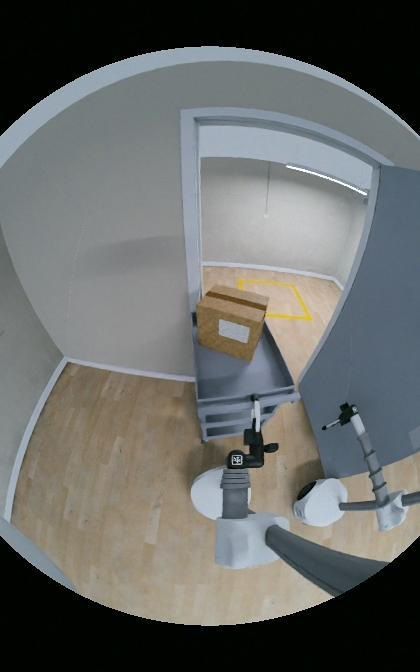

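Emit:
move --r2 '{"base":{"translate_m":-0.3,"strafe_m":-0.02}}' --blocking false

Emit:
wait --seconds 2.2

Emit:
move --r2 '{"base":{"translate_m":-0.7,"strafe_m":-0.2}}' --cameras '["r2_head_camera"]' --blocking false

Emit:
wait --seconds 4 --cameras '["r2_head_camera"]'

Scene clock: 590.20 s.
move: r2 moving
r1: as last shown
r1.base_tilt: forward=-1.6 right=+1.3
r1.lidar_m: 0.68 0.78 0.55 0.59 3.28 4.64 4.05 2.23 1.86 1.82 0.31 0.25
r1.motor_effort: lift_m=+22(22) arm_m=-4(4) wheel_0=+0(1) wheel_1=+0(0) wheel_2=+0(0)
r1.servo_current: wrist_yaw_rad=52(72) wrist_pitch_rad=39(46) wrist_roll_rad=52(59) gripper_m=46(52)
r1.contact_limits: translate_m 1
r1.wrist_depth_mm: 634 634 627 640 449 220 - / 627 621 621 627 424 216 - / 621 621 621 615 410 197 143 / 615 615 615 615 394 193 - / 609 603 615 603 368 189 - / 597 609 192 609 191 183 - / 591 591 597 154 298 158 -
r2.base_odometry: x=-1.373 y=-3.094 heading=-2.059
r2.turned_by_wheels: +0.000
r2.turned_by_imu: +0.001
r2.base_tilt: forward=-0.7 right=+0.1
r2.lidar_m: 0.38 0.38 1.60 2.11 2.23 3.20 - 3.57 0.58 0.57 0.70 0.45
r2.base_status: translate_m moving; strafe_m moving
r2.joint_positions: lift_m=+0.680 arm_m=+0.000 wrist_yaw_rad=-0.001 wrist_pitch_rad=+0.001 wrist_roll_rad=+1.568 gripper_m=-0.029
r2.joint_status: not commanded
r2.measured_speeds: translate_m=-0.122 strafe_m=-0.007 rotate_rad=+0.003 lift_m=+0.000 arm_m=+0.000 wrist_yaw_rad=+0.025 wrist_pitch_rad=+0.000 wrist_roll_rad=+0.000
r2.motor_effort: lift_m=+19(20) arm_m=+4(4) wheel_0=-4(11) wheel_1=-8(10) wheel_2=+15(15)
r2.servo_current: wrist_yaw_rad=52(85) wrist_pitch_rad=46(46) wrist_roll_rad=39(52) gripper_m=85(91)
r2.hand_pose: x=+0.4592 y=-0.0876 z=+0.8576 quat_wxyz=(+0.708, +0.706, +0.000, -0.001) (m; r2's base frame)
r2.wrist_depth_mm: - - - 186 250 1397 281 / - - - 183 246 1661 1182 / - - - 181 241 1708 - / - - 512 178 238 842 - / - - 477 176 234 820 - / - - 186 172 180 - - / - - 559 - 226 - -
pictures: none

Scene clock: 592.20 s.
earlier move: r2 done
r1.base_odometry: x=-1.879 y=+1.479 heading=-0.002
r1.turned_by_wheels: +0.000
r1.turned_by_imu: +0.000
r1.base_tilt: forward=-1.6 right=+1.3
r1.lidar_m: 0.69 0.53 0.56 0.54 3.28 4.62 4.05 2.23 1.88 1.85 0.30 0.25
r1.base_status: not commanded
r1.joint_positions: lift_m=+0.500 arm_m=+0.400 wrist_yaw_rad=+0.002 wrist_pitch_rad=+1.498 wrist_roll_rad=+0.000 gripper_m=+0.056
r1.joint_status: not commanded
r1.measured_speeds: all 0
r1.motor_effort: lift_m=+22(22) arm_m=-4(4) wheel_0=+0(1) wheel_1=+0(1) wheel_2=+0(0)
r1.servo_current: wrist_yaw_rad=46(72) wrist_pitch_rad=46(52) wrist_roll_rad=59(65) gripper_m=39(52)
r1.contact_limits: translate_m 1
r1.hand_pose: x=+0.5921 y=-0.0874 z=+0.3903 quat_wxyz=(+0.732, -0.001, +0.681, +0.001) (m; r1's base frame)
r1.wrist_depth_mm: 634 627 640 634 445 220 - / 634 627 627 634 427 216 - / 621 615 621 621 407 196 142 / 609 615 615 615 394 192 - / 615 609 609 615 366 189 - / 603 597 193 603 191 183 - / 603 597 597 153 297 157 -
r2.base_odometry: x=-1.263 y=-2.848 heading=-2.060
r2.turned_by_wheels: -0.001
r2.turned_by_imu: -0.001
r2.base_tilt: forward=-0.7 right=+0.1
r2.lidar_m: 0.37 0.38 1.97 2.15 2.27 3.20 - 3.53 2.69 0.53 0.55 0.44
r2.base_status: done
r2.joint_positions: lift_m=+0.680 arm_m=+0.000 wrist_yaw_rad=-0.003 wrist_pitch_rad=+0.001 wrist_roll_rad=+1.568 gripper_m=-0.029
r2.joint_status: not commanded
r2.measured_speeds: all 0
r2.motor_effort: lift_m=+19(20) arm_m=-4(4) wheel_0=-5(14) wheel_1=-4(11) wheel_2=+2(19)
r2.servo_current: wrist_yaw_rad=46(85) wrist_pitch_rad=39(46) wrist_roll_rad=52(65) gripper_m=91(91)
r2.hand_pose: x=+0.4590 y=-0.0884 z=+0.8576 quat_wxyz=(+0.708, +0.706, -0.001, -0.002) (m; r2's base frame)
r2.wrist_depth_mm: - - - 183 246 1397 1118 / - - - 182 243 1756 1098 / - - - 180 239 842 - / - - 496 178 236 842 - / - - 480 175 234 820 - / - - 186 173 171 - - / - - 564 - 229 - -
wait: 2.00 of 2.2 s (r2 has come to rest)
pictures: none

Scene clock: 592.70 s.
move: r2 moving
r1: as last shown
r1.lidar_m: 0.66 0.56 0.52 0.54 0.64 4.59 4.05 2.20 1.86 1.85 0.30 0.25
r1.motor_effort: lift_m=+22(22) arm_m=-4(4) wheel_0=+0(1) wheel_1=+0(0) wheel_2=+0(0)
r1.servo_current: wrist_yaw_rad=52(59) wrist_pitch_rad=39(46) wrist_roll_rad=39(59) gripper_m=39(46)
r1.contact_limits: translate_m 1
r1.wrist_depth_mm: 634 634 627 634 445 220 - / 634 627 634 634 427 216 - / 615 621 615 621 410 198 142 / 615 615 615 615 394 192 - / 609 609 615 609 368 189 - / 597 609 192 603 190 183 - / 597 603 597 153 300 157 -
r2.base_odometry: x=-1.256 y=-2.816 heading=-2.060
r2.turned_by_wheels: +0.000
r2.turned_by_imu: +0.000
r2.base_tilt: forward=-0.6 right=+0.1
r2.lidar_m: 0.37 0.41 2.04 2.15 2.25 3.27 - 3.49 2.66 0.53 0.54 0.43
r2.base_status: translate_m moving; strafe_m moving
r2.joint_positions: lift_m=+0.680 arm_m=+0.000 wrist_yaw_rad=-0.002 wrist_pitch_rad=+0.001 wrist_roll_rad=+1.568 gripper_m=-0.029
r2.joint_status: not commanded
r2.measured_speeds: translate_m=-0.121 strafe_m=-0.036 rotate_rad=+0.007 lift_m=+0.000 arm_m=+0.000 wrist_yaw_rad=+0.021 wrist_pitch_rad=+0.000 wrist_roll_rad=+0.000
r2.motor_effort: lift_m=+19(20) arm_m=-4(4) wheel_0=-8(9) wheel_1=-11(12) wheel_2=+14(14)
r2.servo_current: wrist_yaw_rad=46(59) wrist_pitch_rad=46(46) wrist_roll_rad=52(59) gripper_m=85(91)
r2.hand_pose: x=+0.4592 y=-0.0879 z=+0.8576 quat_wxyz=(+0.708, +0.706, +0.000, -0.001) (m; r2's base frame)
r2.wrist_depth_mm: - - - 182 243 1366 1118 / - - - 180 240 1708 1182 / - - - 179 239 798 - / - - 492 177 236 831 - / - - 484 176 234 820 - / - 525 186 173 171 - - / - - - - 229 - -
pictures: r2_head_camera
Images, in order (width x height): r2_head_camera 420x560.

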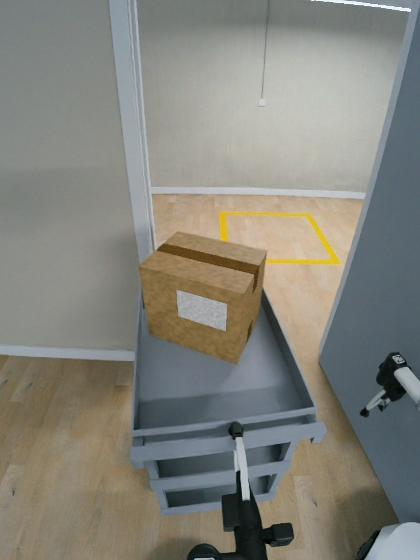

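Scene clock: 596.07 s.
earlier move: r2 done
r1.base_odometry: x=-1.879 y=+1.479 heading=-0.002
r1.turned_by_wheels: +0.000
r1.turned_by_imu: +0.000
r1.base_tilt: forward=-1.6 right=+1.3
r1.lidar_m: 0.71 0.41 0.28 0.27 0.31 0.77 4.05 2.23 1.87 1.85 0.31 0.25
r1.base_status: not commanded
r1.joint_positions: lift_m=+0.500 arm_m=+0.400 wrist_yaw_rad=+0.002 wrist_pitch_rad=+1.498 wrist_roll_rad=+0.000 gripper_m=+0.056
r1.joint_status: not commanded
r1.measured_speeds: all 0
r1.motor_effort: lift_m=+22(22) arm_m=-4(4) wheel_0=+0(1) wheel_1=+0(0) wheel_2=+0(0)
r1.servo_current: wrist_yaw_rad=39(72) wrist_pitch_rad=33(52) wrist_roll_rad=39(65) gripper_m=39(46)
r1.contact_limits: translate_m 1
r1.hand_pose: x=+0.5921 y=-0.0874 z=+0.3903 quat_wxyz=(+0.732, -0.001, +0.681, +0.001) (m; r1's base frame)
r1.wrist_depth_mm: 634 627 634 634 449 220 - / 627 627 627 627 427 216 - / 627 615 615 627 407 198 143 / 615 615 609 609 392 193 - / 609 609 609 609 370 189 - / 597 603 191 597 191 183 - / 591 597 603 153 296 158 -
r2.base_odometry: x=-1.111 y=-2.136 heading=-2.060
r2.turned_by_wheels: +0.000
r2.turned_by_imu: +0.001
r2.base_tilt: forward=-0.7 right=+0.0
r2.lidar_m: 0.36 0.35 2.45 2.38 2.53 3.58 3.91 3.22 2.44 2.37 0.85 0.44
r2.base_status: done
r2.joint_positions: lift_m=+0.680 arm_m=+0.000 wrist_yaw_rad=+0.004 wrist_pitch_rad=+0.001 wrist_roll_rad=+1.568 gripper_m=-0.029
r2.joint_status: not commanded
r2.measured_speeds: all 0
r2.motor_effort: lift_m=+19(20) arm_m=-3(4) wheel_0=-3(9) wheel_1=-3(12) wheel_2=+4(19)
r2.servo_current: wrist_yaw_rad=46(59) wrist_pitch_rad=46(46) wrist_roll_rad=52(65) gripper_m=78(91)
r2.hand_pose: x=+0.4596 y=-0.0864 z=+0.8576 quat_wxyz=(+0.708, +0.706, +0.002, +0.001) (m; r2's base frame)
r2.wrist_depth_mm: - - - 189 252 262 277 / - - - 186 247 1576 1182 / - - - 182 243 1756 - / - - 525 180 239 854 - / 1808 - 477 176 236 831 - / - 512 187 173 178 - - / - - 559 - 227 - -
wait: 3.37 of 4 s (r2 has come to rest)
pictures: r2_head_camera
Images, in order (width x height): r2_head_camera 420x560.

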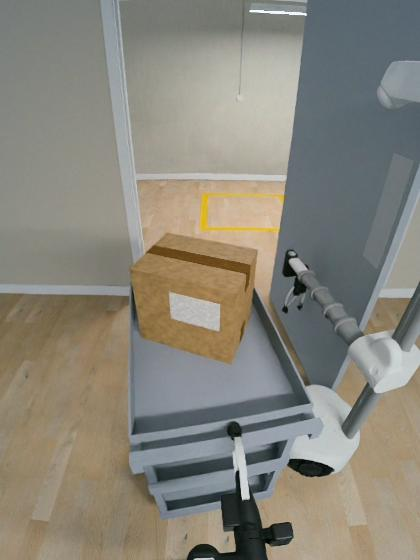

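Emit:
move --r2 '{"base":{"translate_m":0.2,"strafe_m":0.15}}' --blocking false

Emit:
wait --seconds 2.5

Scene clock: 605.83 s.
move: r2 moving
r1: as last shown
r1.base_tilt: forward=-1.5 right=+1.2
r1.lidar_m: 0.70 0.42 0.31 0.27 0.32 0.76 4.04 2.21 1.87 1.87 0.30 0.25
r1.motor_effort: lift_m=+22(22) arm_m=-4(4) wheel_0=+0(0) wheel_1=+0(0) wheel_2=+0(0)
r1.servo_current: wrist_yaw_rad=46(59) wrist_pitch_rad=39(46) wrist_roll_rad=46(59) gripper_m=46(46)
r1.contact_limits: translate_m 1
r1.wrist_depth_mm: 634 640 627 634 449 220 - / 634 621 627 621 427 216 - / 621 627 621 615 410 197 143 / 609 609 615 621 394 192 - / 603 609 603 609 370 189 - / 609 603 192 609 191 184 - / 597 597 597 154 298 158 -
r2.base_odometry: x=-1.105 y=-2.169 heading=-2.060
r2.turned_by_wheels: -0.001
r2.turned_by_imu: +0.000
r2.base_tilt: forward=-0.7 right=+0.1
r2.lidar_m: 0.36 0.37 2.43 2.35 2.49 3.58 3.93 3.25 2.45 2.37 0.81 0.44
r2.base_status: translate_m moving; strafe_m moving
r2.joint_positions: lift_m=+0.680 arm_m=+0.000 wrist_yaw_rad=-0.002 wrist_pitch_rad=+0.001 wrist_roll_rad=+1.568 gripper_m=-0.029
r2.joint_status: not commanded
r2.measured_speeds: translate_m=+0.106 strafe_m=+0.077 rotate_rad=+0.002 lift_m=+0.000 arm_m=+0.000 wrist_yaw_rad=-0.028 wrist_pitch_rad=+0.000 wrist_roll_rad=+0.000
r2.motor_effort: lift_m=+19(20) arm_m=-3(4) wheel_0=-8(11) wheel_1=+11(11) wheel_2=-13(15)
r2.servo_current: wrist_yaw_rad=59(59) wrist_pitch_rad=46(46) wrist_roll_rad=59(59) gripper_m=85(85)
r2.hand_pose: x=+0.4591 y=-0.0880 z=+0.8576 quat_wxyz=(+0.708, +0.706, +0.000, -0.001) (m; r2's base frame)
r2.wrist_depth_mm: - - - 192 257 264 277 / - - - 189 250 1499 1182 / 1708 - - 184 245 1708 - / - - 539 181 239 820 - / - - 473 178 236 831 - / - - 186 173 171 - - / - - 544 - 226 - -
pictures: none

Scene clock: 607.53 s.
earlier move: r2 done
r1.base_odometry: x=-1.879 y=+1.479 heading=-0.002
r1.turned_by_wheels: +0.000
r1.turned_by_imu: +0.000
r1.base_tilt: forward=-1.6 right=+1.3
r1.lidar_m: 0.66 0.51 0.40 0.38 0.62 4.62 4.03 2.23 1.85 1.84 0.30 0.25
r1.base_status: not commanded
r1.joint_positions: lift_m=+0.500 arm_m=+0.400 wrist_yaw_rad=+0.002 wrist_pitch_rad=+1.498 wrist_roll_rad=+0.000 gripper_m=+0.056
r1.joint_status: not commanded
r1.measured_speeds: all 0
r1.motor_effort: lift_m=+22(22) arm_m=-4(4) wheel_0=+0(1) wheel_1=+0(0) wheel_2=+0(0)
r1.servo_current: wrist_yaw_rad=52(78) wrist_pitch_rad=39(52) wrist_roll_rad=46(65) gripper_m=46(52)
r1.contact_limits: translate_m 1
r1.hand_pose: x=+0.5921 y=-0.0874 z=+0.3903 quat_wxyz=(+0.732, -0.001, +0.681, +0.001) (m; r1's base frame)
r1.wrist_depth_mm: 634 627 634 634 449 221 - / 627 627 621 634 424 216 - / 627 621 621 621 410 198 143 / 615 621 615 621 394 192 - / 603 615 609 609 370 190 - / 597 597 191 603 190 183 - / 597 591 597 153 297 158 -
r2.base_odometry: x=-1.072 y=-2.383 heading=-2.060
r2.turned_by_wheels: +0.001
r2.turned_by_imu: +0.000
r2.base_tilt: forward=-0.6 right=+0.1
r2.lidar_m: 0.38 0.42 2.28 2.21 2.35 3.31 4.09 3.44 2.60 2.53 0.70 0.45
r2.base_status: done
r2.joint_positions: lift_m=+0.680 arm_m=+0.000 wrist_yaw_rad=+0.002 wrist_pitch_rad=+0.001 wrist_roll_rad=+1.568 gripper_m=-0.029
r2.joint_status: not commanded
r2.measured_speeds: all 0
r2.motor_effort: lift_m=+20(20) arm_m=-3(4) wheel_0=-2(13) wheel_1=+1(12) wheel_2=-2(18)
r2.servo_current: wrist_yaw_rad=39(65) wrist_pitch_rad=39(46) wrist_roll_rad=46(59) gripper_m=85(91)
r2.hand_pose: x=+0.4595 y=-0.0868 z=+0.8576 quat_wxyz=(+0.708, +0.706, +0.001, +0.000) (m; r2's base frame)
r2.wrist_depth_mm: - - - 168 228 1397 1182 / 1618 - - 170 228 1618 - / 1576 - 585 171 230 778 - / - - 469 171 230 831 - / 1661 - 504 172 232 842 - / - - 185 173 172 - - / - - - - - - -
wait: 1.70 of 2.5 s (r2 has come to rest)
pictures: none

Emit:
move --r2 '{"base":{"translate_m":0.3,"strafe_m":-0.01}}' --blocking false

Emit:
wait --seconds 2.5

Scene clock: 611.93 s.
move: r2 moving
r1: as last shown
r1.lidar_m: 0.69 0.50 0.40 0.38 0.62 4.64 4.04 2.22 1.85 1.84 0.30 0.25
r1.servo_current: wrist_yaw_rad=46(72) wrist_pitch_rad=39(46) wrist_roll_rad=39(59) gripper_m=46(46)
r1.contact_limits: translate_m 1
r1.wrist_depth_mm: 640 634 640 634 449 220 - / 621 627 627 621 427 216 - / 615 621 627 621 410 197 143 / 615 615 621 615 394 193 - / 609 609 615 609 370 189 - / 603 603 192 609 191 183 - / 603 597 597 154 298 157 -
r2.base_odometry: x=-1.088 y=-2.410 heading=-2.060
r2.turned_by_wheels: +0.000
r2.turned_by_imu: +0.001
r2.base_tilt: forward=-0.7 right=+0.1
r2.lidar_m: 0.38 0.42 2.27 2.22 2.36 3.31 4.15 3.42 2.61 2.54 0.68 0.44
r2.base_status: translate_m moving; strafe_m moving
r2.joint_positions: lift_m=+0.680 arm_m=+0.000 wrist_yaw_rad=+0.000 wrist_pitch_rad=+0.001 wrist_roll_rad=+1.568 gripper_m=-0.029
r2.joint_status: not commanded
r2.measured_speeds: translate_m=+0.121 strafe_m=-0.003 rotate_rad=-0.007 lift_m=+0.000 arm_m=+0.000 wrist_yaw_rad=+0.000 wrist_pitch_rad=+0.000 wrist_roll_rad=+0.000
r2.motor_effort: lift_m=+19(20) arm_m=+2(4) wheel_0=+14(14) wheel_1=+8(9) wheel_2=-16(17)
r2.servo_current: wrist_yaw_rad=39(52) wrist_pitch_rad=39(46) wrist_roll_rad=46(52) gripper_m=85(91)
r2.hand_pose: x=+0.4592 y=-0.0875 z=+0.8576 quat_wxyz=(+0.708, +0.706, +0.000, -0.001) (m; r2's base frame)
r2.wrist_depth_mm: - - - 170 230 1397 1160 / - - - 170 230 1708 - / 1618 - 603 171 230 831 - / 1661 - 466 171 231 820 - / - - 496 172 232 768 - / - - 187 172 180 - - / - - - - 232 - -
pictures: none

Scene clock: 613.90 s.
earlier move: r2 done
r1.base_odometry: x=-1.879 y=+1.479 heading=-0.002
r1.turned_by_wheels: +0.000
r1.turned_by_imu: +0.000
r1.base_tilt: forward=-1.6 right=+1.3
r1.lidar_m: 0.68 0.51 0.42 0.51 0.56 4.62 4.06 2.23 1.86 1.86 0.29 0.25
r1.base_status: not commanded
r1.joint_positions: lift_m=+0.500 arm_m=+0.400 wrist_yaw_rad=+0.002 wrist_pitch_rad=+1.498 wrist_roll_rad=+0.000 gripper_m=+0.056
r1.joint_status: not commanded
r1.measured_speeds: all 0
r1.motor_effort: lift_m=+22(22) arm_m=-4(4) wheel_0=+0(1) wheel_1=+0(0) wheel_2=+0(0)
r1.servo_current: wrist_yaw_rad=52(72) wrist_pitch_rad=39(52) wrist_roll_rad=52(65) gripper_m=39(46)
r1.contact_limits: translate_m 1
r1.hand_pose: x=+0.5921 y=-0.0874 z=+0.3903 quat_wxyz=(+0.732, -0.001, +0.681, +0.001) (m; r1's base frame)
r1.wrist_depth_mm: 634 627 634 634 449 221 - / 627 627 627 621 427 215 - / 621 621 621 621 410 197 142 / 615 609 615 615 394 192 - / 603 609 609 615 370 189 - / 597 603 191 603 191 184 - / 603 597 597 153 300 157 -
r2.base_odometry: x=-1.222 y=-2.643 heading=-2.059
r2.turned_by_wheels: +0.000
r2.turned_by_imu: +0.002
r2.base_tilt: forward=-0.7 right=+0.0
r2.lidar_m: 0.34 0.39 2.26 2.21 2.36 3.32 - 3.44 2.61 0.58 0.51 0.43
r2.base_status: done
r2.joint_positions: lift_m=+0.680 arm_m=+0.000 wrist_yaw_rad=+0.002 wrist_pitch_rad=+0.001 wrist_roll_rad=+1.568 gripper_m=-0.029
r2.joint_status: not commanded
r2.measured_speeds: all 0
r2.motor_effort: lift_m=+20(20) arm_m=+4(4) wheel_0=+5(15) wheel_1=+4(9) wheel_2=-2(17)
r2.servo_current: wrist_yaw_rad=39(52) wrist_pitch_rad=46(46) wrist_roll_rad=46(59) gripper_m=91(91)
r2.hand_pose: x=+0.4595 y=-0.0868 z=+0.8576 quat_wxyz=(+0.708, +0.706, +0.001, +0.000) (m; r2's base frame)
r2.wrist_depth_mm: - - - 187 251 273 256 / - - - 184 245 1708 1160 / - - - 181 241 1576 - / - - 521 178 238 842 - / - - 477 176 235 820 - / - 512 187 174 179 - - / - - 564 - 227 - -
wait: 1.97 of 2.5 s (r2 has come to rest)
pictures: none

Emit:
move --r2 '{"base":{"translate_m":0.2,"strafe_m":0.085}}' --blocking false

Emit:
wait --seconds 2 --cameras '["r2_head_camera"]'

Scene clock: 619.03 s.
move: r2 moving
r1: as last shown
r1.base_tilt: forward=-1.6 right=+1.2
r1.lidar_m: 0.64 0.51 0.43 0.53 0.57 4.63 4.06 2.21 1.86 1.84 0.30 0.25
r1.motor_effort: lift_m=+22(22) arm_m=-4(4) wheel_0=+0(0) wheel_1=+0(0) wheel_2=+0(0)
r1.servo_current: wrist_yaw_rad=52(78) wrist_pitch_rad=46(46) wrist_roll_rad=33(59) gripper_m=39(46)
r1.contact_limits: translate_m 1
r1.wrist_depth_mm: 640 634 640 634 445 220 - / 621 627 627 627 427 216 - / 621 615 621 621 410 197 142 / 615 615 615 615 397 193 - / 609 609 603 609 366 189 - / 609 603 192 603 190 184 - / 597 597 591 154 298 157 -
r2.base_odometry: x=-1.225 y=-2.677 heading=-2.060
r2.turned_by_wheels: +0.000
r2.turned_by_imu: +0.000
r2.base_tilt: forward=-0.7 right=+0.1
r2.lidar_m: 0.36 0.36 2.23 2.20 2.33 3.30 - 3.46 2.62 0.55 0.55 0.44
r2.base_status: translate_m moving; strafe_m moving
r2.joint_positions: lift_m=+0.680 arm_m=+0.000 wrist_yaw_rad=-0.004 wrist_pitch_rad=+0.001 wrist_roll_rad=+1.568 gripper_m=-0.029
r2.joint_status: not commanded
r2.measured_speeds: translate_m=+0.123 strafe_m=+0.051 rotate_rad=-0.005 lift_m=+0.000 arm_m=+0.000 wrist_yaw_rad=-0.034 wrist_pitch_rad=+0.000 wrist_roll_rad=+0.000
r2.motor_effort: lift_m=+19(20) arm_m=+4(4) wheel_0=+5(10) wheel_1=+9(11) wheel_2=-17(17)
r2.servo_current: wrist_yaw_rad=52(59) wrist_pitch_rad=39(46) wrist_roll_rad=46(65) gripper_m=78(85)
r2.hand_pose: x=+0.4589 y=-0.0885 z=+0.8576 quat_wxyz=(+0.708, +0.706, -0.001, -0.002) (m; r2's base frame)
r2.wrist_depth_mm: - - - 193 258 265 274 / - - - 189 251 1756 1182 / - - - 184 245 1756 - / - - 549 180 239 854 - / - - 469 177 235 831 - / - - 186 173 180 - - / - - 539 - 224 - -
pictures: none

Scene clock: 620.60 s.
earlier move: r2 done
r1.base_odometry: x=-1.879 y=+1.479 heading=-0.002
r1.turned_by_wheels: +0.000
r1.turned_by_imu: +0.000
r1.base_tilt: forward=-1.6 right=+1.2
r1.lidar_m: 0.65 0.57 0.56 0.56 3.27 4.63 4.05 2.22 1.88 1.84 0.31 0.25
r1.base_status: not commanded
r1.joint_positions: lift_m=+0.500 arm_m=+0.400 wrist_yaw_rad=+0.002 wrist_pitch_rad=+1.498 wrist_roll_rad=+0.000 gripper_m=+0.056
r1.joint_status: not commanded
r1.measured_speeds: all 0
r1.motor_effort: lift_m=+22(22) arm_m=-4(4) wheel_0=+0(1) wheel_1=+0(0) wheel_2=+0(0)
r1.servo_current: wrist_yaw_rad=46(78) wrist_pitch_rad=46(52) wrist_roll_rad=59(59) gripper_m=46(46)
r1.contact_limits: translate_m 1
r1.hand_pose: x=+0.5921 y=-0.0874 z=+0.3903 quat_wxyz=(+0.732, -0.001, +0.681, +0.001) (m; r1's base frame)
r1.wrist_depth_mm: 640 634 634 627 445 220 - / 627 621 621 634 421 216 - / 621 615 621 621 410 197 142 / 615 609 603 621 392 193 - / 609 609 609 609 368 189 - / 603 603 191 597 191 183 - / 597 597 591 154 297 157 -
r2.base_odometry: x=-1.241 y=-2.859 heading=-2.059
r2.turned_by_wheels: +0.001
r2.turned_by_imu: +0.000
r2.base_tilt: forward=-0.7 right=+0.1
r2.lidar_m: 0.35 0.38 1.98 2.11 2.23 3.22 - 3.58 2.69 0.56 0.60 0.45
r2.base_status: done
r2.joint_positions: lift_m=+0.680 arm_m=+0.000 wrist_yaw_rad=-0.004 wrist_pitch_rad=+0.001 wrist_roll_rad=+1.568 gripper_m=-0.029
r2.joint_status: not commanded
r2.measured_speeds: all 0
r2.motor_effort: lift_m=+20(20) arm_m=+4(4) wheel_0=+4(10) wheel_1=+2(11) wheel_2=-5(20)
r2.servo_current: wrist_yaw_rad=52(72) wrist_pitch_rad=33(46) wrist_roll_rad=46(65) gripper_m=78(91)
r2.hand_pose: x=+0.4589 y=-0.0886 z=+0.8576 quat_wxyz=(+0.708, +0.706, -0.001, -0.002) (m; r2's base frame)
r2.wrist_depth_mm: - - - 249 254 278 278 / - - - 247 248 1756 1182 / - - - 183 243 1756 - / - - 530 179 238 831 - / - - 473 177 234 831 - / - 512 186 172 180 - - / - - 559 - 226 - -
wait: 1.57 of 2 s (r2 has come to rest)
pictures: r2_head_camera
Images, in order (width x height): r2_head_camera 420x560.

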